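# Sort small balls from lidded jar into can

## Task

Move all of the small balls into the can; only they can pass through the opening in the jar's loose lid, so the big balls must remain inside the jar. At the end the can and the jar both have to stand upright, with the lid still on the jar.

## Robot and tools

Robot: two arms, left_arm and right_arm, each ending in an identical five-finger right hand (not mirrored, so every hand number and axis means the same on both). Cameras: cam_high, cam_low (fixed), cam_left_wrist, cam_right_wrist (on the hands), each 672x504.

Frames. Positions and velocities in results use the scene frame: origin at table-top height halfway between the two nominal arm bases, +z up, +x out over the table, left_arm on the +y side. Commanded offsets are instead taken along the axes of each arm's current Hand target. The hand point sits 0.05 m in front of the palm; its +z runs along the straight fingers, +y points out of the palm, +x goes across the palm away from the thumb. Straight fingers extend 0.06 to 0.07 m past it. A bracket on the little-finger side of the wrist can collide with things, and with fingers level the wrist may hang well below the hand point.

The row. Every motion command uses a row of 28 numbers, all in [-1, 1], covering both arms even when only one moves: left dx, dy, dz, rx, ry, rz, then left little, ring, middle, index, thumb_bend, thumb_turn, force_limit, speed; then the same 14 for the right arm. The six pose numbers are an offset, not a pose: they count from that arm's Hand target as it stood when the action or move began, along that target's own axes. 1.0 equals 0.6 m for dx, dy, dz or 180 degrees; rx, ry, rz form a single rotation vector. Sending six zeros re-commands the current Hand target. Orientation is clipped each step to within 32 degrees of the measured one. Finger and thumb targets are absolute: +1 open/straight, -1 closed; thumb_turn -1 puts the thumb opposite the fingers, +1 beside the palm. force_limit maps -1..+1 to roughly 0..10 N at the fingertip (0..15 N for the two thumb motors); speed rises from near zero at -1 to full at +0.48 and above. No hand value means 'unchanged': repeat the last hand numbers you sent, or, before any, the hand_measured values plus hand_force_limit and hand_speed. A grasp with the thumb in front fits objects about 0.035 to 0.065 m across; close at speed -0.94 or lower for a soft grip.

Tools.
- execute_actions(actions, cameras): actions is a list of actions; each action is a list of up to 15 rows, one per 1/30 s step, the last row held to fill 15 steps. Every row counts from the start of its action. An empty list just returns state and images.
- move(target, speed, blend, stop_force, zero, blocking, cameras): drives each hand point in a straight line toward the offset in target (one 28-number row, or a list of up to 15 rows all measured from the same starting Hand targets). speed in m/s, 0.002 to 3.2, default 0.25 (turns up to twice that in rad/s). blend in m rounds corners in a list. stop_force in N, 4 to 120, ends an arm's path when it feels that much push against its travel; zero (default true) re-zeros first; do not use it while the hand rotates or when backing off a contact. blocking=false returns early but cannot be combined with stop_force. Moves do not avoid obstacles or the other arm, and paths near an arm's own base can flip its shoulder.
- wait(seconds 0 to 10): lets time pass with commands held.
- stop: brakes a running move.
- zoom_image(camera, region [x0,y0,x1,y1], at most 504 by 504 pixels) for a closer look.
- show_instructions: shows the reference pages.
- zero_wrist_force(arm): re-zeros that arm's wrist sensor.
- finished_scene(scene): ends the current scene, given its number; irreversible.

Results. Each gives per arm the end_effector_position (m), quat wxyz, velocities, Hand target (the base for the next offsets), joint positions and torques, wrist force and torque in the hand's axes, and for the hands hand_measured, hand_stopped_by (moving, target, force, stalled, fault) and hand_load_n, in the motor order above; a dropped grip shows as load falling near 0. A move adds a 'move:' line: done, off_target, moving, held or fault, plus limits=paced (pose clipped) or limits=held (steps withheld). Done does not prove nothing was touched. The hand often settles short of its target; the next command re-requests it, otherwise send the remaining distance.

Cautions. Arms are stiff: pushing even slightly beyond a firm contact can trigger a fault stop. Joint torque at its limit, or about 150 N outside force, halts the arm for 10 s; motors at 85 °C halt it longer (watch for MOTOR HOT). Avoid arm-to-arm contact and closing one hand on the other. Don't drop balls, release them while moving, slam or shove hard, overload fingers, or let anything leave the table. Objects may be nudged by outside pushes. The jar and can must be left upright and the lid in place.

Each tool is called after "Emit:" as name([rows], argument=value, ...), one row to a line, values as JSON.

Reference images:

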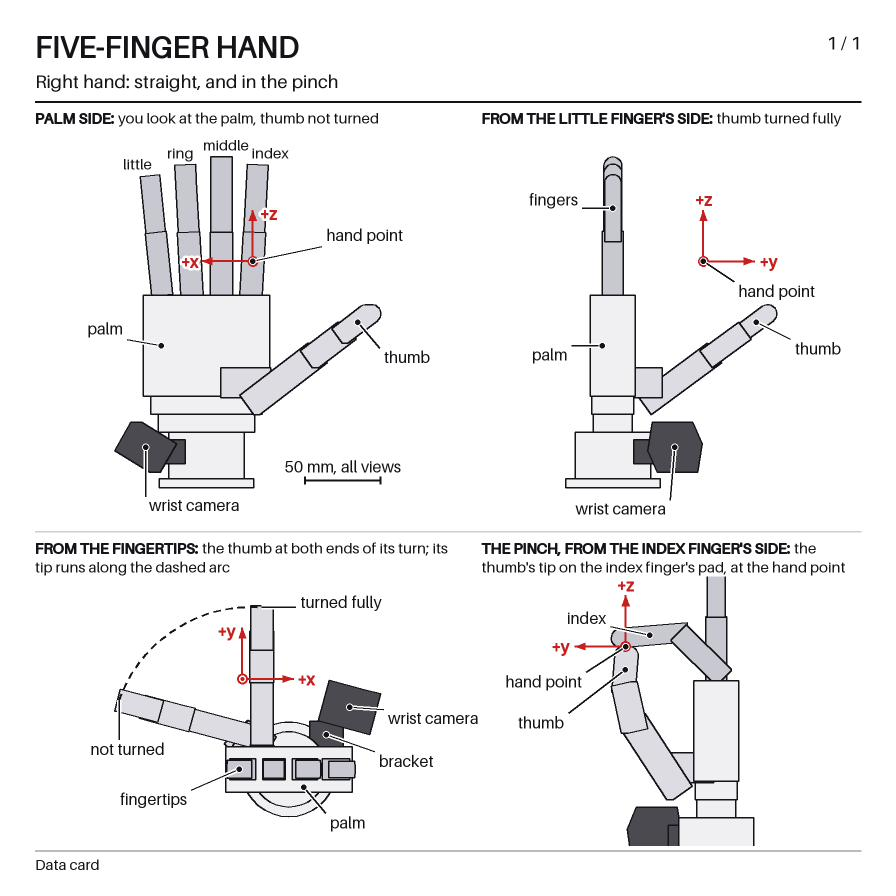

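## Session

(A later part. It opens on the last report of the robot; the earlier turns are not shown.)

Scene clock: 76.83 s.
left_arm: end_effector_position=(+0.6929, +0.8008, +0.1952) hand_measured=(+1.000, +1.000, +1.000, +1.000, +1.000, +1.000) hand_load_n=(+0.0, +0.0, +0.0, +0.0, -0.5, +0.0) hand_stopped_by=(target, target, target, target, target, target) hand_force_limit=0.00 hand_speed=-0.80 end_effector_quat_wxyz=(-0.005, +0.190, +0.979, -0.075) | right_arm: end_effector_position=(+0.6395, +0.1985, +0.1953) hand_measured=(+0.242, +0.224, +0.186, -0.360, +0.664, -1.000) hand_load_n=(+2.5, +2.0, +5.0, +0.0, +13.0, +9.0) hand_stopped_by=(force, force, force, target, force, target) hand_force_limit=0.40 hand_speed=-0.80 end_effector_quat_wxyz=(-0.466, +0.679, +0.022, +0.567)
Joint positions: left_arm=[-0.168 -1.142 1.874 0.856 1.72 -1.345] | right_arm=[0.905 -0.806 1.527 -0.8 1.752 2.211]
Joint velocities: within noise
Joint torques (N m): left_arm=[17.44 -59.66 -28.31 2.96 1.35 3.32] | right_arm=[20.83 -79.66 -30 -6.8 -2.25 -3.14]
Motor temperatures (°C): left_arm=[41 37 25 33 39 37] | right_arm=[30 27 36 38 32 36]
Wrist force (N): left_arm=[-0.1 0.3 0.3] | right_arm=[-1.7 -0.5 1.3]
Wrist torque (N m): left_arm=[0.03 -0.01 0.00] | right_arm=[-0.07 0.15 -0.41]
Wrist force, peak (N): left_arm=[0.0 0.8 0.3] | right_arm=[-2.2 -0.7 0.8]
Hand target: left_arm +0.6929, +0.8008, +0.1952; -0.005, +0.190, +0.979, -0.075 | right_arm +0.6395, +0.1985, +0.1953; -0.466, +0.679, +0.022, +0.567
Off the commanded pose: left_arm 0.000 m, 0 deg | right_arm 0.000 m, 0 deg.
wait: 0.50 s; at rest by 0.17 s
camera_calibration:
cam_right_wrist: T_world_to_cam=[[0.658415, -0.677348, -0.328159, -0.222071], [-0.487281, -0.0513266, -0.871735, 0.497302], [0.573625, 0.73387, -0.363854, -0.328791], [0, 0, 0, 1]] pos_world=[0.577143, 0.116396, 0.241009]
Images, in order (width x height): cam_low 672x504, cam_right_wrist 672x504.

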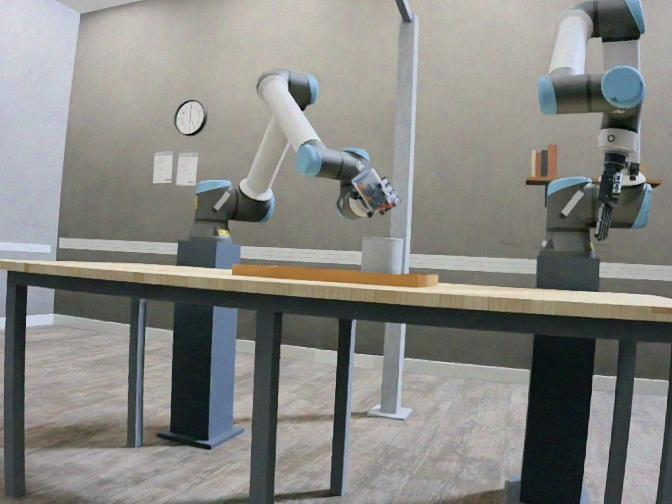

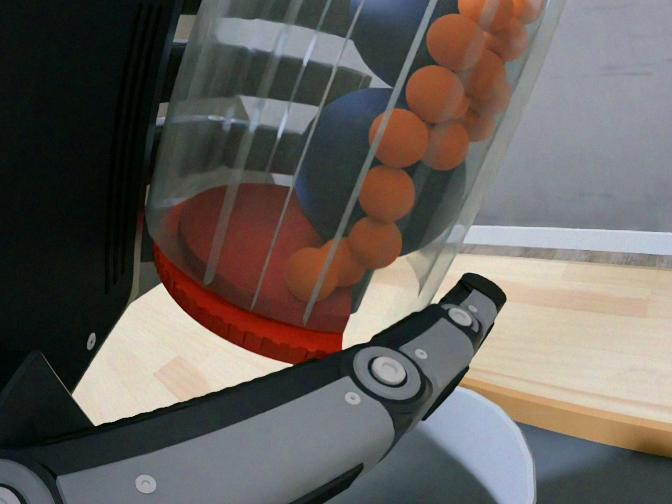

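Emit:
move(target=[0,0,0,0,0,0,1,1,1,1,1,1,0,-0.8,0,0,0,-0.1058,-0.0893,-0.0111,-0.95,-0.95,-0.95,-0.36,-0.95,-1,0.4,-0.8], speed=0.3, cameras=["cam_right_wrist", "cam_low"])

Emit:
zoom_image(camera="cam_low", region=[320, 160, 430, 280])

Scene clock: 79.17 s.
left_arm: end_effector_position=(+0.6929, +0.8008, +0.1952) hand_measured=(+1.000, +1.000, +1.000, +1.000, +1.000, +1.000) hand_load_n=(+0.0, +0.0, +0.0, +0.0, +0.0, +0.0) hand_stopped_by=(target, target, target, target, target, target) hand_force_limit=0.00 hand_speed=-0.80 end_effector_quat_wxyz=(-0.005, +0.190, +0.979, -0.075) | right_arm: end_effector_position=(+0.6395, +0.1985, +0.1953) hand_measured=(+0.242, +0.224, +0.186, -0.360, +0.664, -1.000) hand_load_n=(+2.5, +2.0, +5.5, +0.0, +13.0, +8.5) hand_stopped_by=(force, force, force, target, force, target) hand_force_limit=0.40 hand_speed=-0.80 end_effector_quat_wxyz=(-0.330, +0.818, +0.005, +0.471)
Joint positions: left_arm=[-0.168 -1.142 1.874 0.856 1.72 -1.345] | right_arm=[0.925 -0.755 1.219 -0.105 1.857 2.282]
Joint velocities: within noise
Joint torques (N m): left_arm=[14.35 -60.75 -27.39 2.87 1.73 2.68] | right_arm=[23.7 -88.38 -48.76 2.16 1.7 2.93]
Motor temperatures (°C): left_arm=[41 37 25 33 39 37] | right_arm=[30 27 36 38 32 36]
Wrist force (N): left_arm=[0.3 0.0 0.3] | right_arm=[-1.6 0.3 1.0]
Wrist torque (N m): left_arm=[-0.03 -0.06 0.02] | right_arm=[-0.01 0.16 -0.37]
Wrist force, peak (N): left_arm=[0.2 0.8 0.1] | right_arm=[-2.4 0.3 1.2]
Hand target: left_arm +0.6929, +0.8008, +0.1952; -0.005, +0.190, +0.979, -0.075 | right_arm +0.6395, +0.1985, +0.1953; -0.330, +0.818, +0.005, +0.471
Off the commanded pose: left_arm 0.000 m, 0 deg | right_arm 0.000 m, 0 deg.
move: done
camera_calibration:
cam_right_wrist: T_world_to_cam=[[0.493494, -0.825216, -0.274738, -0.0976611], [-0.732361, -0.223871, -0.643062, 0.643637], [0.46916, 0.518555, -0.714835, -0.150674], [0, 0, 0, 1]] pos_world=[0.59026, 0.141633, 0.27936]
Images, in order (width x height): cam_low 672x504, cam_right_wrist 672x504.

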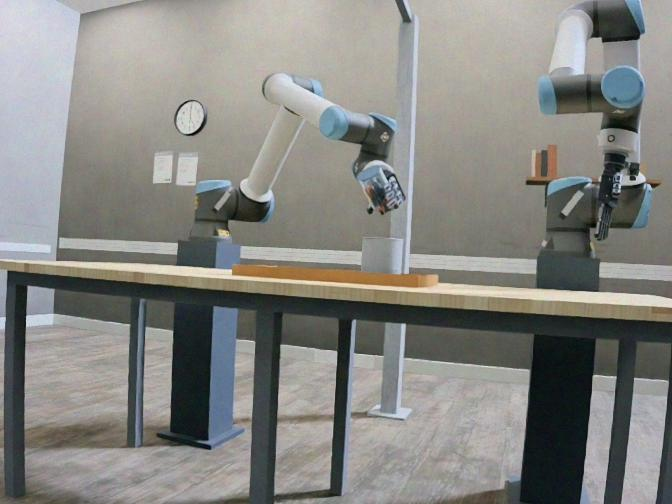

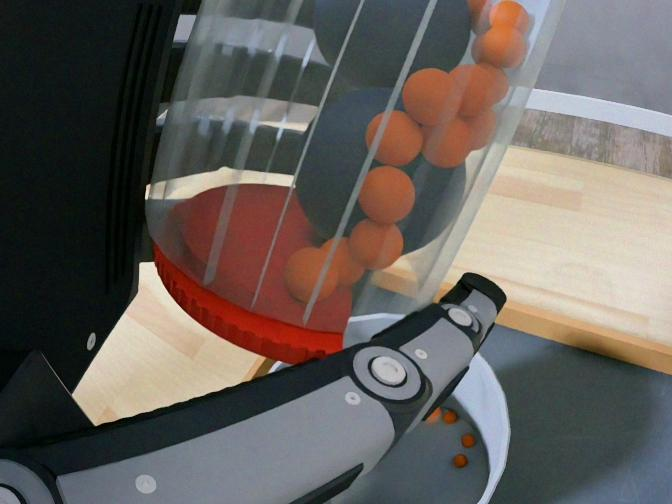

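Scaled by 4.200.

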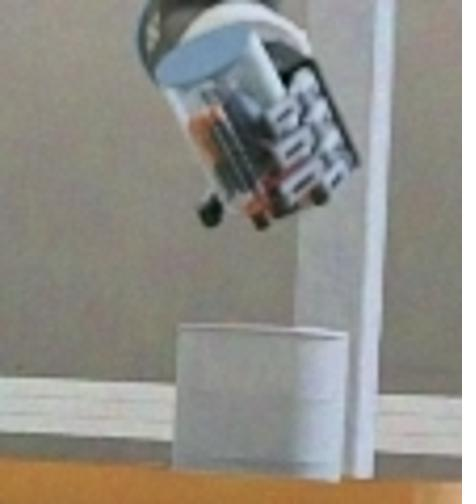

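Emit:
move([
  [0,0,0,0,0,0,1,1,1,1,1,1,0,-0.8,0.0208,-0.0231,-0.012,-0.0302,0,0.2873,-0.95,-0.95,-0.95,-0.36,-0.95,-1,0.4,-0.8],
  [0,0,0,0,0,0,1,1,1,1,1,1,0,-0.8,0,0,0,0.0017,0,-0.016,-0.95,-0.95,-0.95,-0.36,-0.95,-1,0.4,-0.8],
  [0,0,0,0,0,0,1,1,1,1,1,1,0,-0.8,0.0208,-0.0231,-0.012,-0.0302,0,0.2873,-0.95,-0.95,-0.95,-0.36,-0.95,-1,0.4,-0.8],
  [0,0,0,0,0,0,1,1,1,1,1,1,0,-0.8,0,0,0,0.0017,0,-0.016,-0.95,-0.95,-0.95,-0.36,-0.95,-1,0.4,-0.8],
], speed=0.5, cameras=["cam_right_wrist", "cam_low"])

Emit:
zoom_image(camera="cam_low", region=[320, 160, 430, 280])

Scene clock: 85.57 s.
left_arm: end_effector_position=(+0.6929, +0.8008, +0.1952) hand_measured=(+1.000, +1.000, +1.000, +1.000, +1.000, +1.000) hand_load_n=(+0.0, +0.0, +0.0, +0.0, +0.0, +0.0) hand_stopped_by=(target, target, target, target, target, target) hand_force_limit=0.00 hand_speed=-0.80 end_effector_quat_wxyz=(-0.005, +0.190, +0.979, -0.075) | right_arm: end_effector_position=(+0.6395, +0.1985, +0.1953) hand_measured=(+0.242, +0.224, +0.186, -0.360, +0.664, -1.000) hand_load_n=(+2.5, +2.0, +5.5, +0.0, +12.5, +9.0) hand_stopped_by=(force, force, force, target, force, target) hand_force_limit=0.40 hand_speed=-0.80 end_effector_quat_wxyz=(-0.320, +0.817, +0.026, +0.479)
Joint positions: left_arm=[-0.168 -1.142 1.874 0.856 1.72 -1.345] | right_arm=[0.927 -0.754 1.221 -0.111 1.856 2.232]
Joint velocities: within noise
Joint torques (N m): left_arm=[16.9 -61.35 -29.56 3.1 1.6 2.8] | right_arm=[19.91 -128.79 -33.45 -4.74 -1.38 -3.07]
Motor temperatures (°C): left_arm=[41 37 25 33 39 37] | right_arm=[30 27 36 38 32 36]
Wrist force (N): left_arm=[0.0 0.1 -0.1] | right_arm=[-1.9 -0.1 0.6]
Wrist torque (N m): left_arm=[0.02 0.00 0.01] | right_arm=[-0.02 0.21 -0.41]
Wrist force, peak (N): left_arm=[0.2 0.8 0.4] | right_arm=[-2.8 0.9 1.1]
Hand target: left_arm +0.6929, +0.8008, +0.1952; -0.005, +0.190, +0.979, -0.075 | right_arm +0.6395, +0.1985, +0.1953; -0.320, +0.817, +0.027, +0.479
Off the commanded pose: left_arm 0.000 m, 0 deg | right_arm 0.000 m, 0 deg.
move: done
camera_calibration:
cam_right_wrist: T_world_to_cam=[[0.517939, -0.823654, -0.230942, -0.122175], [-0.708741, -0.262024, -0.655004, 0.638437], [0.478984, 0.50293, -0.719469, -0.152946], [0, 0, 0, 1]] pos_world=[0.589025, 0.143577, 0.279924]
Images, in order (width x height): cam_low 672x504, cam_right_wrist 672x504.

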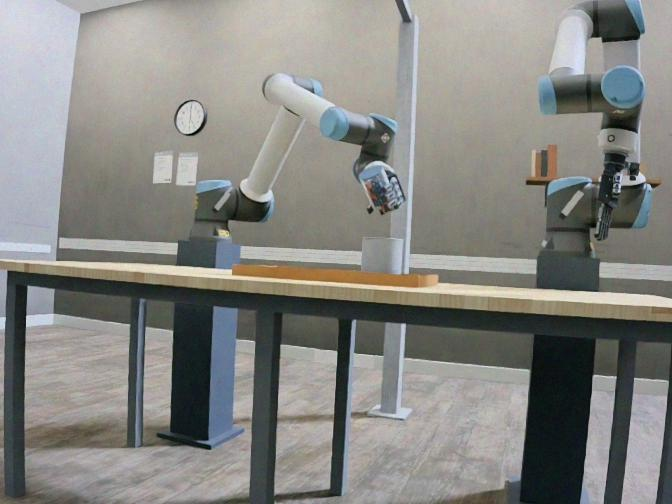

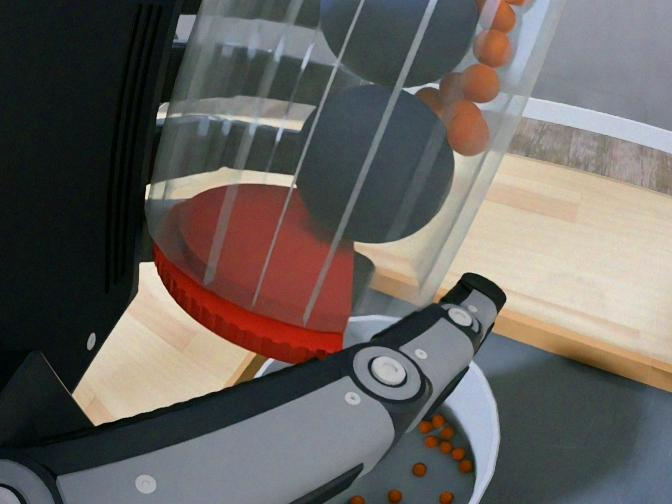

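Scaled by 4.200.

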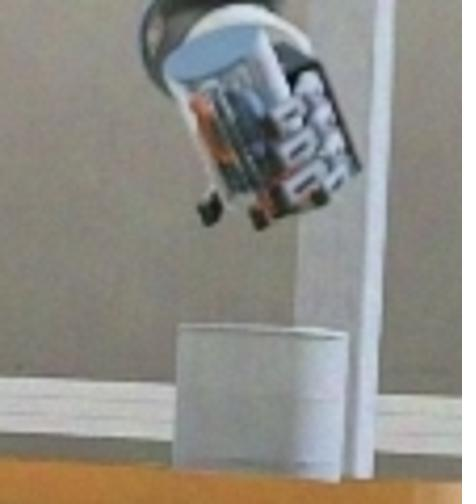

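Emit:
move([
  [0,0,0,0,0,0,1,1,1,1,1,1,0,-0.8,0.0208,-0.0231,-0.012,-0.0312,0,0.297,-0.95,-0.95,-0.95,-0.36,-0.95,-1,0.4,-0.8],
  [0,0,0,0,0,0,1,1,1,1,1,1,0,-0.8,0,0,0,0.0017,0,-0.016,-0.95,-0.95,-0.95,-0.36,-0.95,-1,0.4,-0.8],
  [0,0,0,0,0,0,1,1,1,1,1,1,0,-0.8,0.0208,-0.0231,-0.012,-0.0312,0,0.297,-0.95,-0.95,-0.95,-0.36,-0.95,-1,0.4,-0.8],
  [0,0,0,0,0,0,1,1,1,1,1,1,0,-0.8,0,0,0,0.0017,0,-0.016,-0.95,-0.95,-0.95,-0.36,-0.95,-1,0.4,-0.8],
], speed=0.5, cameras=["cam_right_wrist", "cam_low"])

Emit:
zoom_image(camera="cam_low", region=[320, 160, 430, 280])

Scene clock: 91.50 s.
left_arm: end_effector_position=(+0.6929, +0.8008, +0.1952) hand_measured=(+1.000, +1.000, +1.000, +1.000, +1.000, +1.000) hand_load_n=(+0.0, +0.0, +0.0, +0.0, -0.5, +0.0) hand_stopped_by=(target, target, target, target, target, target) hand_force_limit=0.00 hand_speed=-0.80 end_effector_quat_wxyz=(-0.005, +0.190, +0.979, -0.075) | right_arm: end_effector_position=(+0.6395, +0.1985, +0.1953) hand_measured=(+0.242, +0.224, +0.186, -0.360, +0.664, -1.000) hand_load_n=(+2.0, +2.0, +5.5, +0.0, +13.0, +8.5) hand_stopped_by=(force, force, force, target, force, target) hand_force_limit=0.40 hand_speed=-0.80 end_effector_quat_wxyz=(-0.310, +0.815, +0.048, +0.487) end_effector_velocity=(+0.000, +0.000, +0.001) end_effector_angular_velocity=(-0.002, -0.004, +0.001)
Joint positions: left_arm=[-0.168 -1.142 1.874 0.856 1.72 -1.345] | right_arm=[0.929 -0.753 1.224 -0.117 1.853 2.182]
Joint velocities: left_arm=[within noise] | right_arm=[0 0 0 -0.002 0.001 -0.005]
Joint torques (N m): left_arm=[14.92 -60.55 -29.65 3.26 1.54 3.48] | right_arm=[22.15 -128.55 -34.5 -4.43 -1.64 -3.39]
Motor temperatures (°C): left_arm=[41 37 25 33 39 37] | right_arm=[30 27 36 38 32 36]
Wrist force (N): left_arm=[-0.2 0.0 -0.3] | right_arm=[-1.9 0.1 1.5]
Wrist torque (N m): left_arm=[0.02 0.03 -0.01] | right_arm=[-0.07 0.16 -0.37]
Wrist force, peak (N): left_arm=[0.7 0.4 -0.4] | right_arm=[-2.8 0.3 1.5]
Hand target: left_arm +0.6929, +0.8008, +0.1952; -0.005, +0.190, +0.979, -0.075 | right_arm +0.6395, +0.1985, +0.1953; -0.310, +0.815, +0.048, +0.487
Off the commanded pose: left_arm 0.000 m, 0 deg | right_arm 0.000 m, 0 deg.
move: done
camera_calibration:
cam_right_wrist: T_world_to_cam=[[0.54131, -0.819921, -0.186315, -0.146574], [-0.683718, -0.30025, -0.665116, 0.631998], [0.489401, 0.487421, -0.723123, -0.155791], [0, 0, 0, 1]] pos_world=[0.587695, 0.145514, 0.280387]
Images, in order (width x height): cam_low 672x504, cam_right_wrist 672x504.

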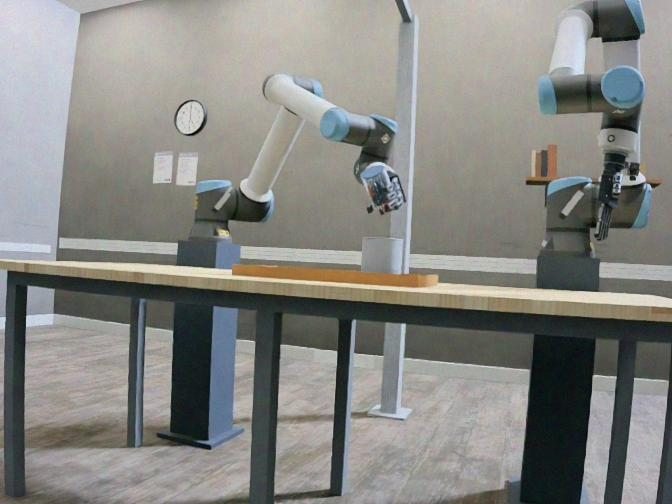

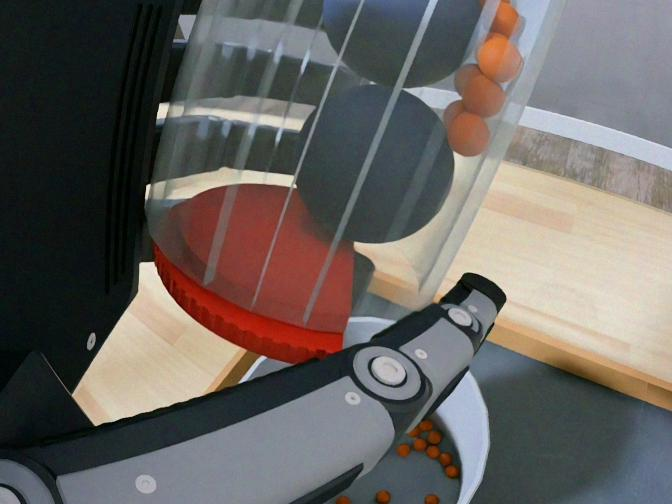

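Scaled by 4.200.

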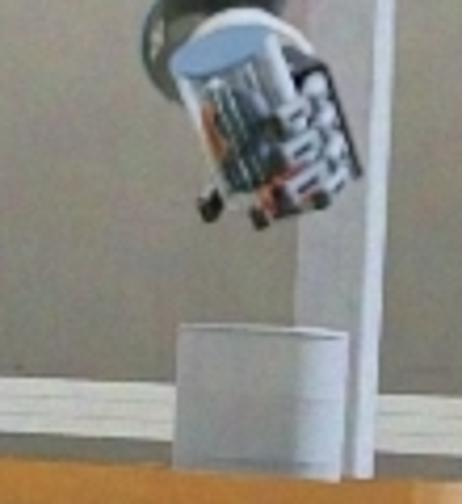

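Emit:
move([
  [0,0,0,0,0,0,1,1,1,1,1,1,0,-0.8,0.0208,-0.0231,-0.012,-0.0331,0,0.315,-0.95,-0.95,-0.95,-0.36,-0.95,-1,0.4,-0.8],
  [0,0,0,0,0,0,1,1,1,1,1,1,0,-0.8,0,0,0,0.1058,0.0893,0.0111,-0.95,-0.95,-0.95,-0.36,-0.95,-1,0.4,-0.8],
], speed=0.5, cameras=["cam_right_wrist", "cam_low"])

Emit:
zoom_image(camera="cam_low", region=[320, 160, 430, 280])

Scene clock: 95.30 s.
left_arm: end_effector_position=(+0.6929, +0.8008, +0.1952) hand_measured=(+1.000, +1.000, +1.000, +1.000, +1.000, +1.000) hand_load_n=(+0.0, +0.0, +0.0, -0.5, +0.0, +0.0) hand_stopped_by=(target, target, target, target, target, target) hand_force_limit=0.00 hand_speed=-0.80 end_effector_quat_wxyz=(-0.005, +0.190, +0.979, -0.075) | right_arm: end_effector_position=(+0.6395, +0.1985, +0.1954) hand_measured=(+0.242, +0.224, +0.186, -0.360, +0.664, -1.000) hand_load_n=(+2.5, +2.0, +5.0, +0.5, +12.5, +8.5) hand_stopped_by=(force, force, force, target, force, target) hand_force_limit=0.40 hand_speed=-0.80 end_effector_quat_wxyz=(-0.452, +0.678, +0.070, +0.576)
Joint positions: left_arm=[-0.168 -1.142 1.874 0.856 1.72 -1.345] | right_arm=[0.896 -0.808 1.534 -0.799 1.695 2.125]
Joint velocities: within noise
Joint torques (N m): left_arm=[14.13 -61.12 -31 3.29 1.5 3.38] | right_arm=[-15.16 -80.16 -29.13 -6.64 -1.85 -3.05]
Motor temperatures (°C): left_arm=[41 37 25 33 39 37] | right_arm=[30 27 36 38 32 36]
Wrist force (N): left_arm=[-0.1 0.5 0.2] | right_arm=[-1.8 -0.2 0.6]
Wrist torque (N m): left_arm=[0.06 -0.01 0.01] | right_arm=[0.04 0.21 -0.38]
Wrist force, peak (N): left_arm=[-0.4 0.1 0.9] | right_arm=[-2.6 -0.1 1.4]
Hand target: left_arm +0.6929, +0.8008, +0.1952; -0.005, +0.190, +0.979, -0.075 | right_arm +0.6395, +0.1985, +0.1953; -0.452, +0.677, +0.070, +0.576
Off the commanded pose: left_arm 0.000 m, 0 deg | right_arm 0.000 m, 0 deg.
move: done
camera_calibration:
cam_right_wrist: T_world_to_cam=[[0.703142, -0.668971, -0.240974, -0.269356], [-0.432595, -0.133506, -0.891649, 0.48258], [0.564316, 0.7312, -0.383267, -0.318454], [0, 0, 0, 1]] pos_world=[0.577865, 0.117089, 0.243331]
Images, in order (width x height): cam_low 672x504, cam_right_wrist 672x504.

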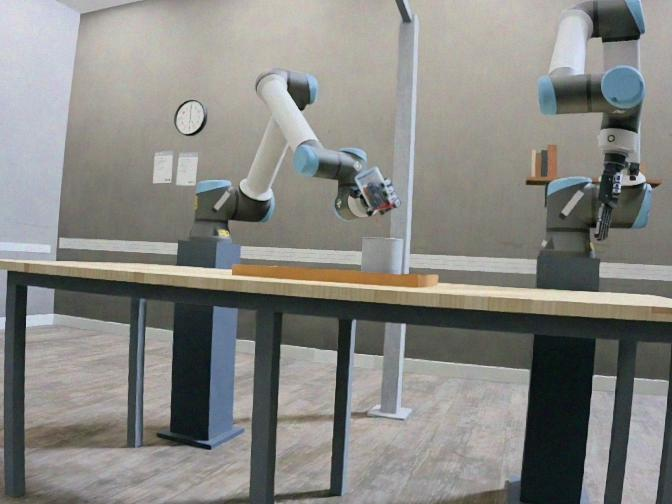

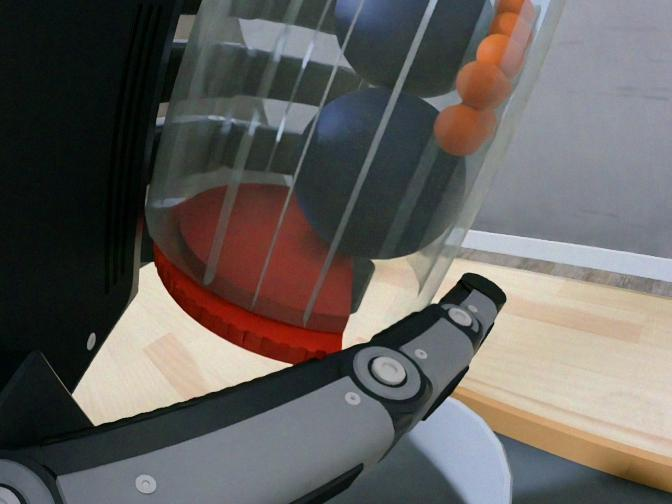

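Scaled by 4.200.

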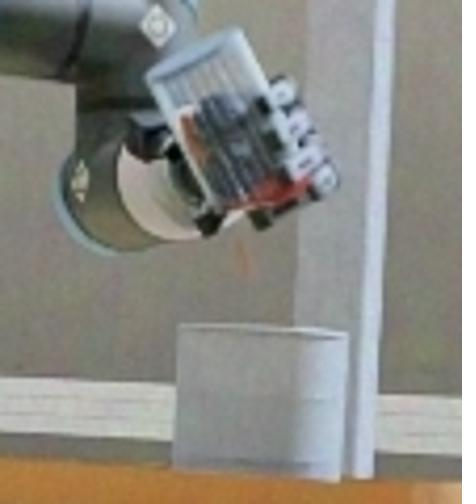

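Emit:
wait(seconds=0.5, cameras=["cam_right_wrist"])

Emit:
zoom_image(camera="cam_right_wrist", region=[280, 0, 560, 280])

Scene clock: 96.00 s.
left_arm: end_effector_position=(+0.6929, +0.8008, +0.1952) hand_measured=(+1.000, +1.000, +1.000, +1.000, +1.000, +1.000) hand_load_n=(+0.0, +0.5, +0.0, +0.0, +0.0, +0.0) hand_stopped_by=(target, target, target, target, target, target) hand_force_limit=0.00 hand_speed=-0.80 end_effector_quat_wxyz=(-0.005, +0.190, +0.979, -0.075) | right_arm: end_effector_position=(+0.6395, +0.1985, +0.1953) hand_measured=(+0.242, +0.224, +0.186, -0.360, +0.664, -1.000) hand_load_n=(+2.0, +2.0, +5.5, +0.5, +13.0, +8.5) hand_stopped_by=(force, force, force, target, force, target) hand_force_limit=0.40 hand_speed=-0.80 end_effector_quat_wxyz=(-0.452, +0.677, +0.070, +0.576)
Joint positions: left_arm=[-0.168 -1.142 1.874 0.856 1.72 -1.345] | right_arm=[0.896 -0.808 1.534 -0.799 1.694 2.125]
Joint velocities: within noise
Joint torques (N m): left_arm=[14.58 -58.64 -29.88 3.34 1.62 3.02] | right_arm=[-16.98 -77.89 -29.75 -6.62 -1.88 -3.1]
Motor temperatures (°C): left_arm=[41 37 25 33 39 37] | right_arm=[30 27 36 38 32 36]
Wrist force (N): left_arm=[-0.2 0.3 0.0] | right_arm=[-1.7 -0.2 0.6]
Wrist torque (N m): left_arm=[0.04 0.02 0.00] | right_arm=[0.04 0.19 -0.37]
Wrist force, peak (N): left_arm=[0.1 0.7 -0.2] | right_arm=[-2.0 0.0 0.6]
Hand target: left_arm +0.6929, +0.8008, +0.1952; -0.005, +0.190, +0.979, -0.075 | right_arm +0.6395, +0.1985, +0.1953; -0.452, +0.677, +0.070, +0.576
Off the commanded pose: left_arm 0.000 m, 0 deg | right_arm 0.000 m, 0 deg.
wait: 0.50 s; at rest from the start
camera_calibration:
cam_right_wrist: T_world_to_cam=[[0.703328, -0.668899, -0.240633, -0.269554], [-0.432267, -0.133703, -0.891779, 0.482444], [0.564337, 0.73123, -0.38318, -0.31849], [0, 0, 0, 1]] pos_world=[0.577865, 0.117089, 0.24333]
Images, in order (width x height): cam_right_wrist 672x504.

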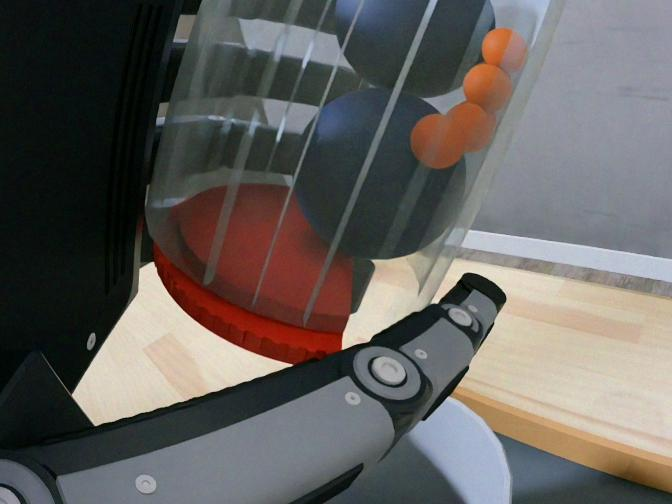

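Scaled by 1.800 from the camera's 672x504 image, which has a finer 960x720 frame.

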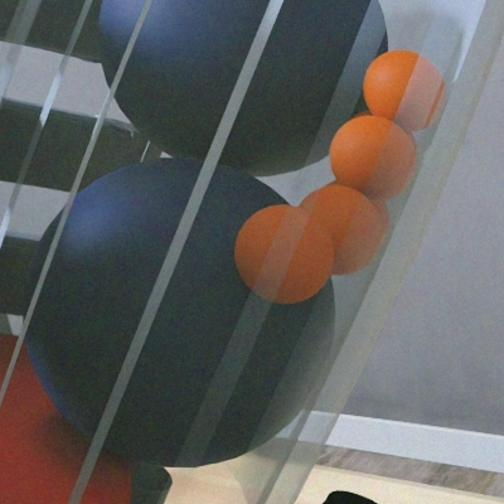

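Emit:
move([
  [0,0,0,0,0,0,1,1,1,1,1,1,0,-0.8,0.025,-0.0219,0.0026,-0.0342,0,0.325,-0.95,-0.95,-0.95,-0.36,-0.95,-1,0.4,-0.8],
  [0,0,0,0,0,0,1,1,1,1,1,1,0,-0.8,0,0,0,-0.0906,-0.1049,-0.0095,-0.95,-0.95,-0.95,-0.36,-0.95,-1,0.4,-0.8],
  [0,0,0,0,0,0,1,1,1,1,1,1,0,-0.8,0.025,-0.0219,0.0026,-0.0342,0,0.325,-0.95,-0.95,-0.95,-0.36,-0.95,-1,0.4,-0.8],
  [0,0,0,0,0,0,1,1,1,1,1,1,0,-0.8,0,0,0,0,0,0,-0.95,-0.95,-0.95,-0.36,-0.95,-1,0.4,-0.8],
], speed=0.5, cameras=[])

Emit:
wait(seconds=0.5, cameras=["cam_right_wrist"])

Emit:
zoom_image(camera="cam_right_wrist", region=[280, 0, 560, 280])

Scene clock: 102.43 s.
left_arm: end_effector_position=(+0.6929, +0.8008, +0.1952) hand_measured=(+1.000, +1.000, +1.000, +1.000, +1.000, +1.000) hand_load_n=(+0.0, +0.0, +0.0, +0.0, +0.0, +0.0) hand_stopped_by=(target, target, target, target, target, target) hand_force_limit=0.00 hand_speed=-0.80 end_effector_quat_wxyz=(-0.005, +0.190, +0.979, -0.075) | right_arm: end_effector_position=(+0.6395, +0.1985, +0.1954) hand_measured=(+0.240, +0.224, +0.186, -0.360, +0.664, -1.000) hand_load_n=(+2.0, +2.0, +5.0, +0.5, +12.5, +9.0) hand_stopped_by=(force, force, force, target, force, target) hand_force_limit=0.40 hand_speed=-0.80 end_effector_quat_wxyz=(-0.453, +0.677, +0.070, +0.576)
Joint positions: left_arm=[-0.168 -1.142 1.874 0.856 1.72 -1.345] | right_arm=[0.896 -0.808 1.534 -0.799 1.694 2.125]
Joint velocities: within noise
Joint torques (N m): left_arm=[14.71 -60.4 -29.05 3.48 0.96 2.92] | right_arm=[20.93 -83.15 -29.52 -6.66 -2.08 -2.9]
Motor temperatures (°C): left_arm=[41 37 25 33 39 37] | right_arm=[30 27 36 38 32 36]
Wrist force (N): left_arm=[0.1 0.1 -0.2] | right_arm=[-1.6 -0.1 0.6]
Wrist torque (N m): left_arm=[0.02 -0.02 0.01] | right_arm=[0.07 0.18 -0.37]
Wrist force, peak (N): left_arm=[0.4 0.5 -0.6] | right_arm=[-2.6 -0.9 1.4]
Hand target: left_arm +0.6929, +0.8008, +0.1952; -0.005, +0.190, +0.979, -0.075 | right_arm +0.6395, +0.1985, +0.1953; -0.452, +0.677, +0.070, +0.576
Off the commanded pose: left_arm 0.000 m, 0 deg | right_arm 0.000 m, 0 deg.
move: done
No camera images: "cameras" was empty.

Scene clock: 102.93 s.
left_arm: end_effector_position=(+0.6929, +0.8008, +0.1952) hand_measured=(+1.000, +1.000, +1.000, +1.000, +1.000, +1.000) hand_load_n=(+0.0, +0.0, +0.0, +0.0, -0.5, +0.0) hand_stopped_by=(target, target, target, target, target, target) hand_force_limit=0.00 hand_speed=-0.80 end_effector_quat_wxyz=(-0.005, +0.190, +0.979, -0.075) | right_arm: end_effector_position=(+0.6395, +0.1985, +0.1953) hand_measured=(+0.240, +0.224, +0.186, -0.360, +0.664, -1.000) hand_load_n=(+2.0, +2.0, +5.0, +0.5, +12.5, +8.5) hand_stopped_by=(force, force, force, target, force, target) hand_force_limit=0.40 hand_speed=-0.80 end_effector_quat_wxyz=(-0.452, +0.677, +0.070, +0.576)
Joint positions: left_arm=[-0.168 -1.142 1.874 0.856 1.72 -1.345] | right_arm=[0.896 -0.808 1.534 -0.799 1.694 2.125]
Joint velocities: within noise
Joint torques (N m): left_arm=[13.8 -61.45 -29.26 3.54 1.58 2.13] | right_arm=[21.09 -81.53 -30.31 -5.89 -1.81 -3.08]
Motor temperatures (°C): left_arm=[41 37 25 33 39 37] | right_arm=[30 27 36 38 32 36]
Wrist force (N): left_arm=[0.2 0.4 -0.2] | right_arm=[-1.5 -0.1 0.7]
Wrist torque (N m): left_arm=[0.07 -0.03 0.02] | right_arm=[0.07 0.16 -0.36]
Wrist force, peak (N): left_arm=[0.3 -0.7 0.0] | right_arm=[-2.0 -0.2 0.8]
Hand target: left_arm +0.6929, +0.8008, +0.1952; -0.005, +0.190, +0.979, -0.075 | right_arm +0.6395, +0.1985, +0.1953; -0.452, +0.677, +0.070, +0.576
Off the commanded pose: left_arm 0.000 m, 0 deg | right_arm 0.000 m, 0 deg.
wait: 0.50 s; at rest by 0.17 s
camera_calibration:
cam_right_wrist: T_world_to_cam=[[0.703365, -0.66885, -0.240659, -0.269575], [-0.432259, -0.133692, -0.891784, 0.48244], [0.564296, 0.731277, -0.383151, -0.318479], [0, 0, 0, 1]] pos_world=[0.577865, 0.117089, 0.243331]
Images, in order (width x height): cam_right_wrist 672x504.

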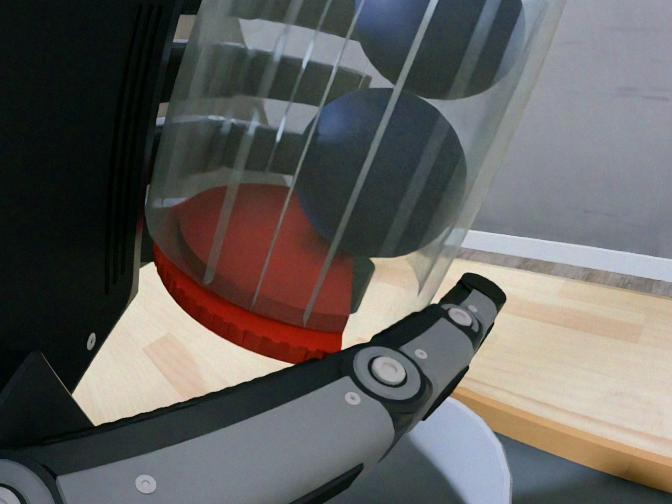

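Scaled by 1.800 from the camera's 672x504 image, which has a finer 960x720 frame.

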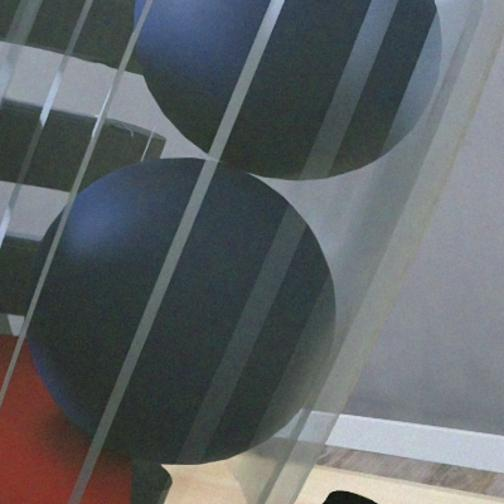

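Emit:
move([
  [0,0,0,0,0,0,1,1,1,1,1,1,0,-0.8,0.025,-0.0219,0.0026,-0.0359,0,0.342,-0.95,-0.95,-0.95,-0.36,-0.95,-1,0.4,-0.8],
  [0,0,0,0,0,0,1,1,1,1,1,1,0,-0.8,0,0,0,-0.0906,-0.1049,-0.0095,-0.95,-0.95,-0.95,-0.36,-0.95,-1,0.4,-0.8],
  [0,0,0,0,0,0,1,1,1,1,1,1,0,-0.8,0.025,-0.0219,0.0026,-0.0359,0,0.342,-0.95,-0.95,-0.95,-0.36,-0.95,-1,0.4,-0.8],
  [0,0,0,0,0,0,1,1,1,1,1,1,0,-0.8,0,0,0,0,0,0,-0.95,-0.95,-0.95,-0.36,-0.95,-1,0.4,-0.8],
], speed=0.5, cameras=["cam_right_wrist", "cam_low"])

Emit:
zoom_image(camera="cam_low", region=[320, 160, 430, 280])

Emit:
move(target=[0,0,0,0,0,0,1,1,1,1,1,1,0,-0.8,0.163,-0.1548,0.0618,-0.0766,0.0154,0.817,-0.95,-0.95,-0.95,-0.36,-0.95,-1,0.4,-0.8], speed=0.4)

Emit:
zoom_image(camera="cam_right_wrist", region=[280, 0, 560, 280])

Emit:
zoom_image(camera="cam_low", region=[330, 130, 430, 230])

Emit:
zoom_image(camera="cam_high", region=[350, 170, 420, 240])

Scene clock: 110.00 s.
left_arm: end_effector_position=(+0.6929, +0.8008, +0.1952) hand_measured=(+1.000, +1.000, +1.000, +1.000, +1.000, +1.000) hand_load_n=(+0.0, +0.0, +0.0, +0.0, +0.0, +0.0) hand_stopped_by=(target, target, target, target, target, target) hand_force_limit=0.00 hand_speed=-0.80 end_effector_quat_wxyz=(-0.005, +0.190, +0.979, -0.075) | right_arm: end_effector_position=(+0.6395, +0.1985, +0.1954) hand_measured=(+0.240, +0.224, +0.186, -0.360, +0.664, -1.000) hand_load_n=(+1.5, +1.5, +5.5, +0.0, +12.0, +8.0) hand_stopped_by=(force, force, force, target, force, target) hand_force_limit=0.40 hand_speed=-0.80 end_effector_quat_wxyz=(-0.453, +0.677, +0.070, +0.576) end_effector_velocity=(+0.000, +0.000, +0.000) end_effector_angular_velocity=(-0.003, -0.004, +0.000)
Joint positions: left_arm=[-0.168 -1.142 1.874 0.856 1.72 -1.345] | right_arm=[0.896 -0.808 1.534 -0.799 1.694 2.125]
Joint velocities: left_arm=[within noise] | right_arm=[0 0 0 -0.001 0 -0.005]
Joint torques (N m): left_arm=[16.88 -58.37 -30.99 3.36 1.49 3.56] | right_arm=[22.84 -78.3 -30.61 -6.35 -2.12 -2.93]
Motor temperatures (°C): left_arm=[41 37 25 32 39 37] | right_arm=[30 27 36 38 32 36]
Wrist force (N): left_arm=[0.4 0.1 0.0] | right_arm=[-1.2 0.0 0.8]
Wrist torque (N m): left_arm=[0.01 -0.07 0.03] | right_arm=[0.06 0.12 -0.34]
Wrist force, peak (N): left_arm=[-1.0 0.4 -0.4] | right_arm=[-2.2 -0.7 1.6]
Hand target: left_arm +0.6929, +0.8008, +0.1952; -0.005, +0.190, +0.979, -0.075 | right_arm +0.6395, +0.1985, +0.1953; -0.452, +0.677, +0.070, +0.576
Off the commanded pose: left_arm 0.000 m, 0 deg | right_arm 0.000 m, 0 deg.
move: done
camera_calibration:
cam_right_wrist: T_world_to_cam=[[0.703274, -0.66884, -0.240952, -0.269452], [-0.432495, -0.133525, -0.891695, 0.482535], [0.564228, 0.731316, -0.383175, -0.318439], [0, 0, 0, 1]] pos_world=[0.577865, 0.117089, 0.243331]
Images, in order (width x height): cam_low 672x504, cam_right_wrist 672x504.

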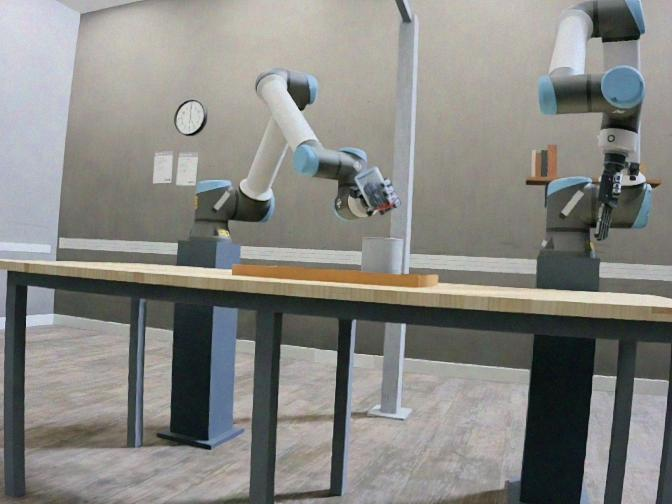

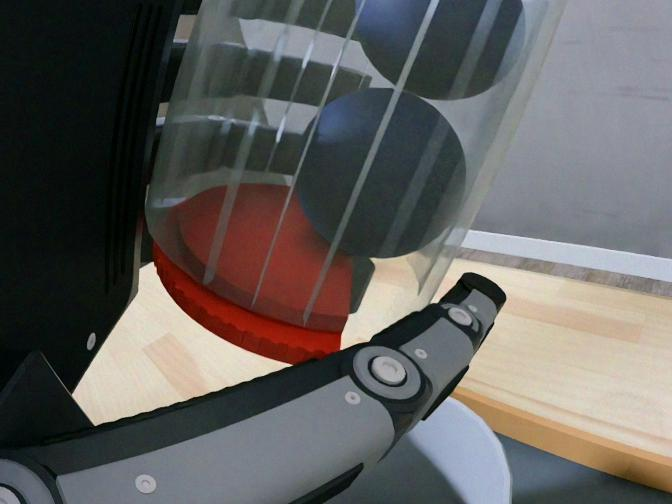

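Scaled by 4.200.

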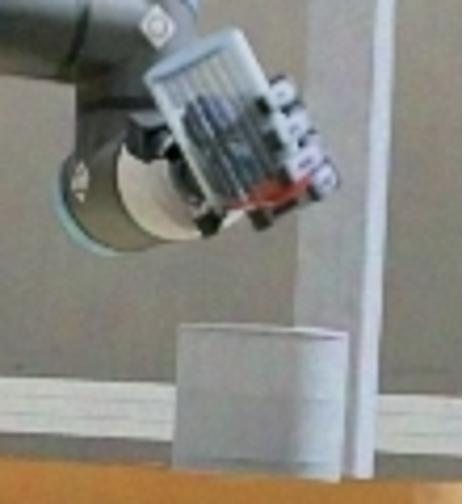

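Scene clock: 114.07 s.
left_arm: end_effector_position=(+0.6929, +0.8008, +0.1952) hand_measured=(+1.000, +1.000, +1.000, +1.000, +1.000, +1.000) hand_load_n=(-0.5, +0.0, +0.0, +0.0, +0.0, +0.0) hand_stopped_by=(target, target, target, target, target, target) hand_force_limit=0.00 hand_speed=-0.80 end_effector_quat_wxyz=(-0.005, +0.190, +0.979, -0.075) | right_arm: end_effector_position=(+0.6409, +0.2365, +0.3299) hand_measured=(+0.240, +0.224, +0.186, -0.360, +0.664, -1.000) hand_load_n=(+2.0, +2.0, +5.5, +0.0, +12.0, +5.5) hand_stopped_by=(force, force, force, target, force, target) hand_force_limit=0.40 hand_speed=-0.80 end_effector_quat_wxyz=(+0.617, -0.286, +0.688, +0.254)
Joint positions: left_arm=[-0.168 -1.142 1.874 0.856 1.72 -1.345] | right_arm=[0.81 -0.861 1.427 -0.456 1.593 4.712]
Joint velocities: within noise
Joint torques (N m): left_arm=[17.2 -58.39 -32.42 3.52 0.84 2.58] | right_arm=[21.11 -79.04 -47.02 0.77 -1.48 2.63]
Motor temperatures (°C): left_arm=[41 37 25 32 39 37] | right_arm=[30 27 36 38 32 36]
Wrist force (N): left_arm=[-0.2 0.2 0.3] | right_arm=[-1.1 -1.2 0.4]
Wrist torque (N m): left_arm=[0.02 0.01 0.00] | right_arm=[-0.08 0.16 -0.07]
Wrist force, peak (N): left_arm=[-0.5 0.6 0.0] | right_arm=[-2.1 -0.9 0.8]
Hand target: left_arm +0.6929, +0.8008, +0.1952; -0.005, +0.190, +0.979, -0.075 | right_arm +0.6409, +0.2366, +0.3300; +0.617, -0.286, +0.688, +0.254
Off the commanded pose: left_arm 0.000 m, 0 deg | right_arm 0.000 m, 0 deg.
move: done
camera_calibration:
cam_right_wrist: T_world_to_cam=[[-0.678811, 0.663131, -0.315392, 0.382683], [-0.467257, -0.0587377, 0.882168, 0.0274858], [0.566468, 0.746195, 0.349725, -0.542172], [0, 0, 0, 1]] pos_world=[0.579736, 0.152412, 0.286059]

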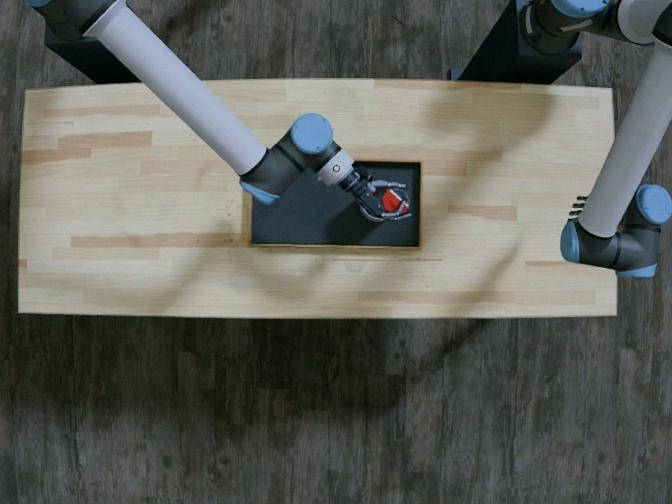

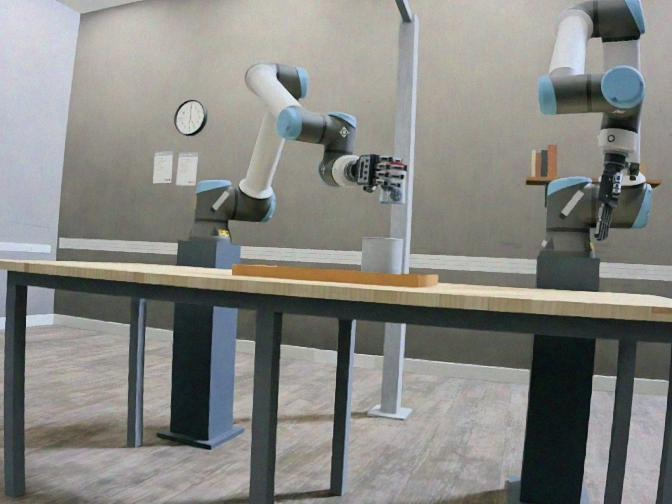

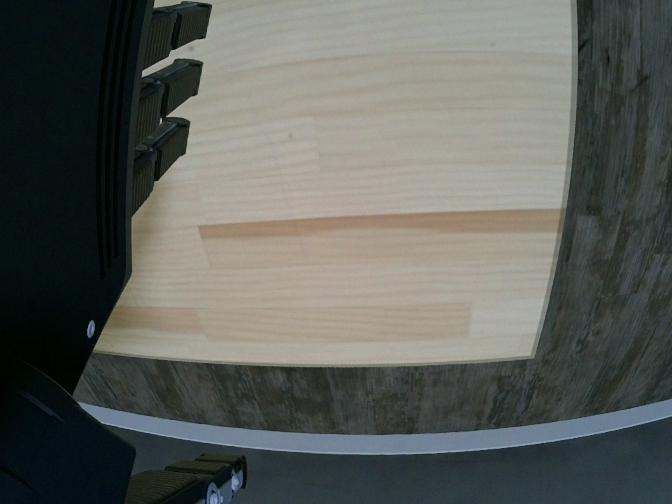

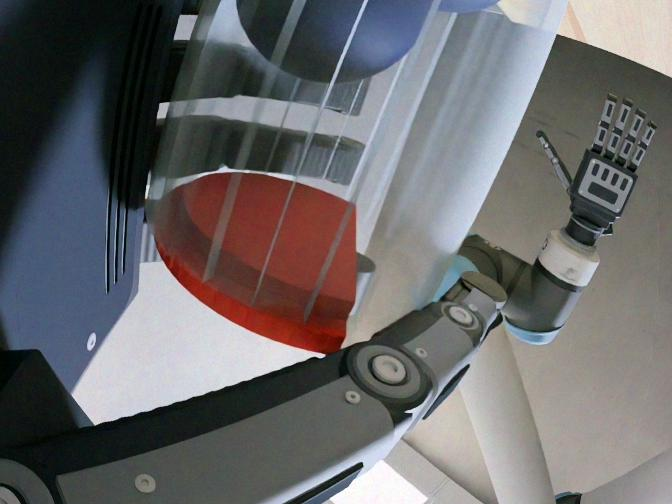

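Scaled by 1.800 from the camera's 672x504 image, which has a finer 960x720 frame.

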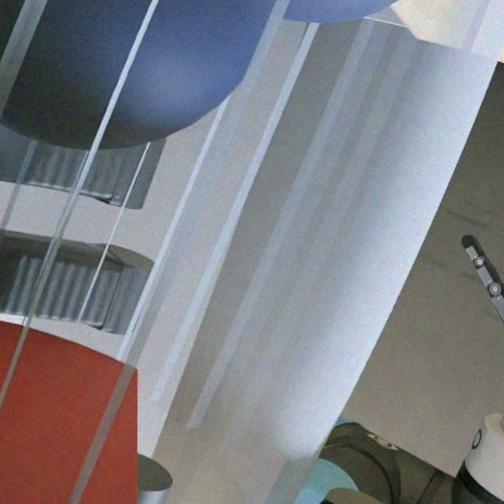

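Scaled by 5.040.

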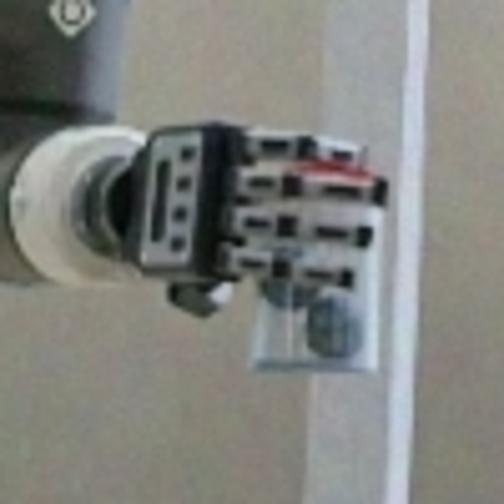

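Scaled by 7.200.

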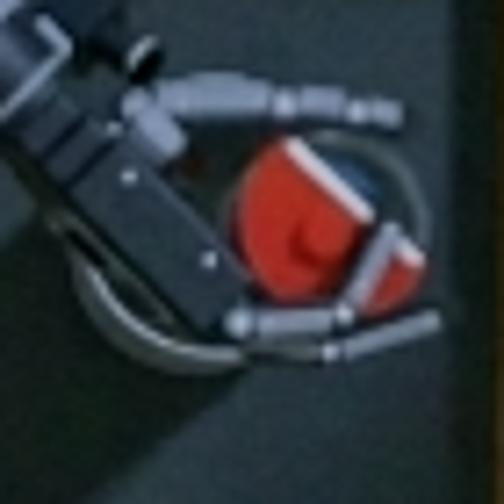

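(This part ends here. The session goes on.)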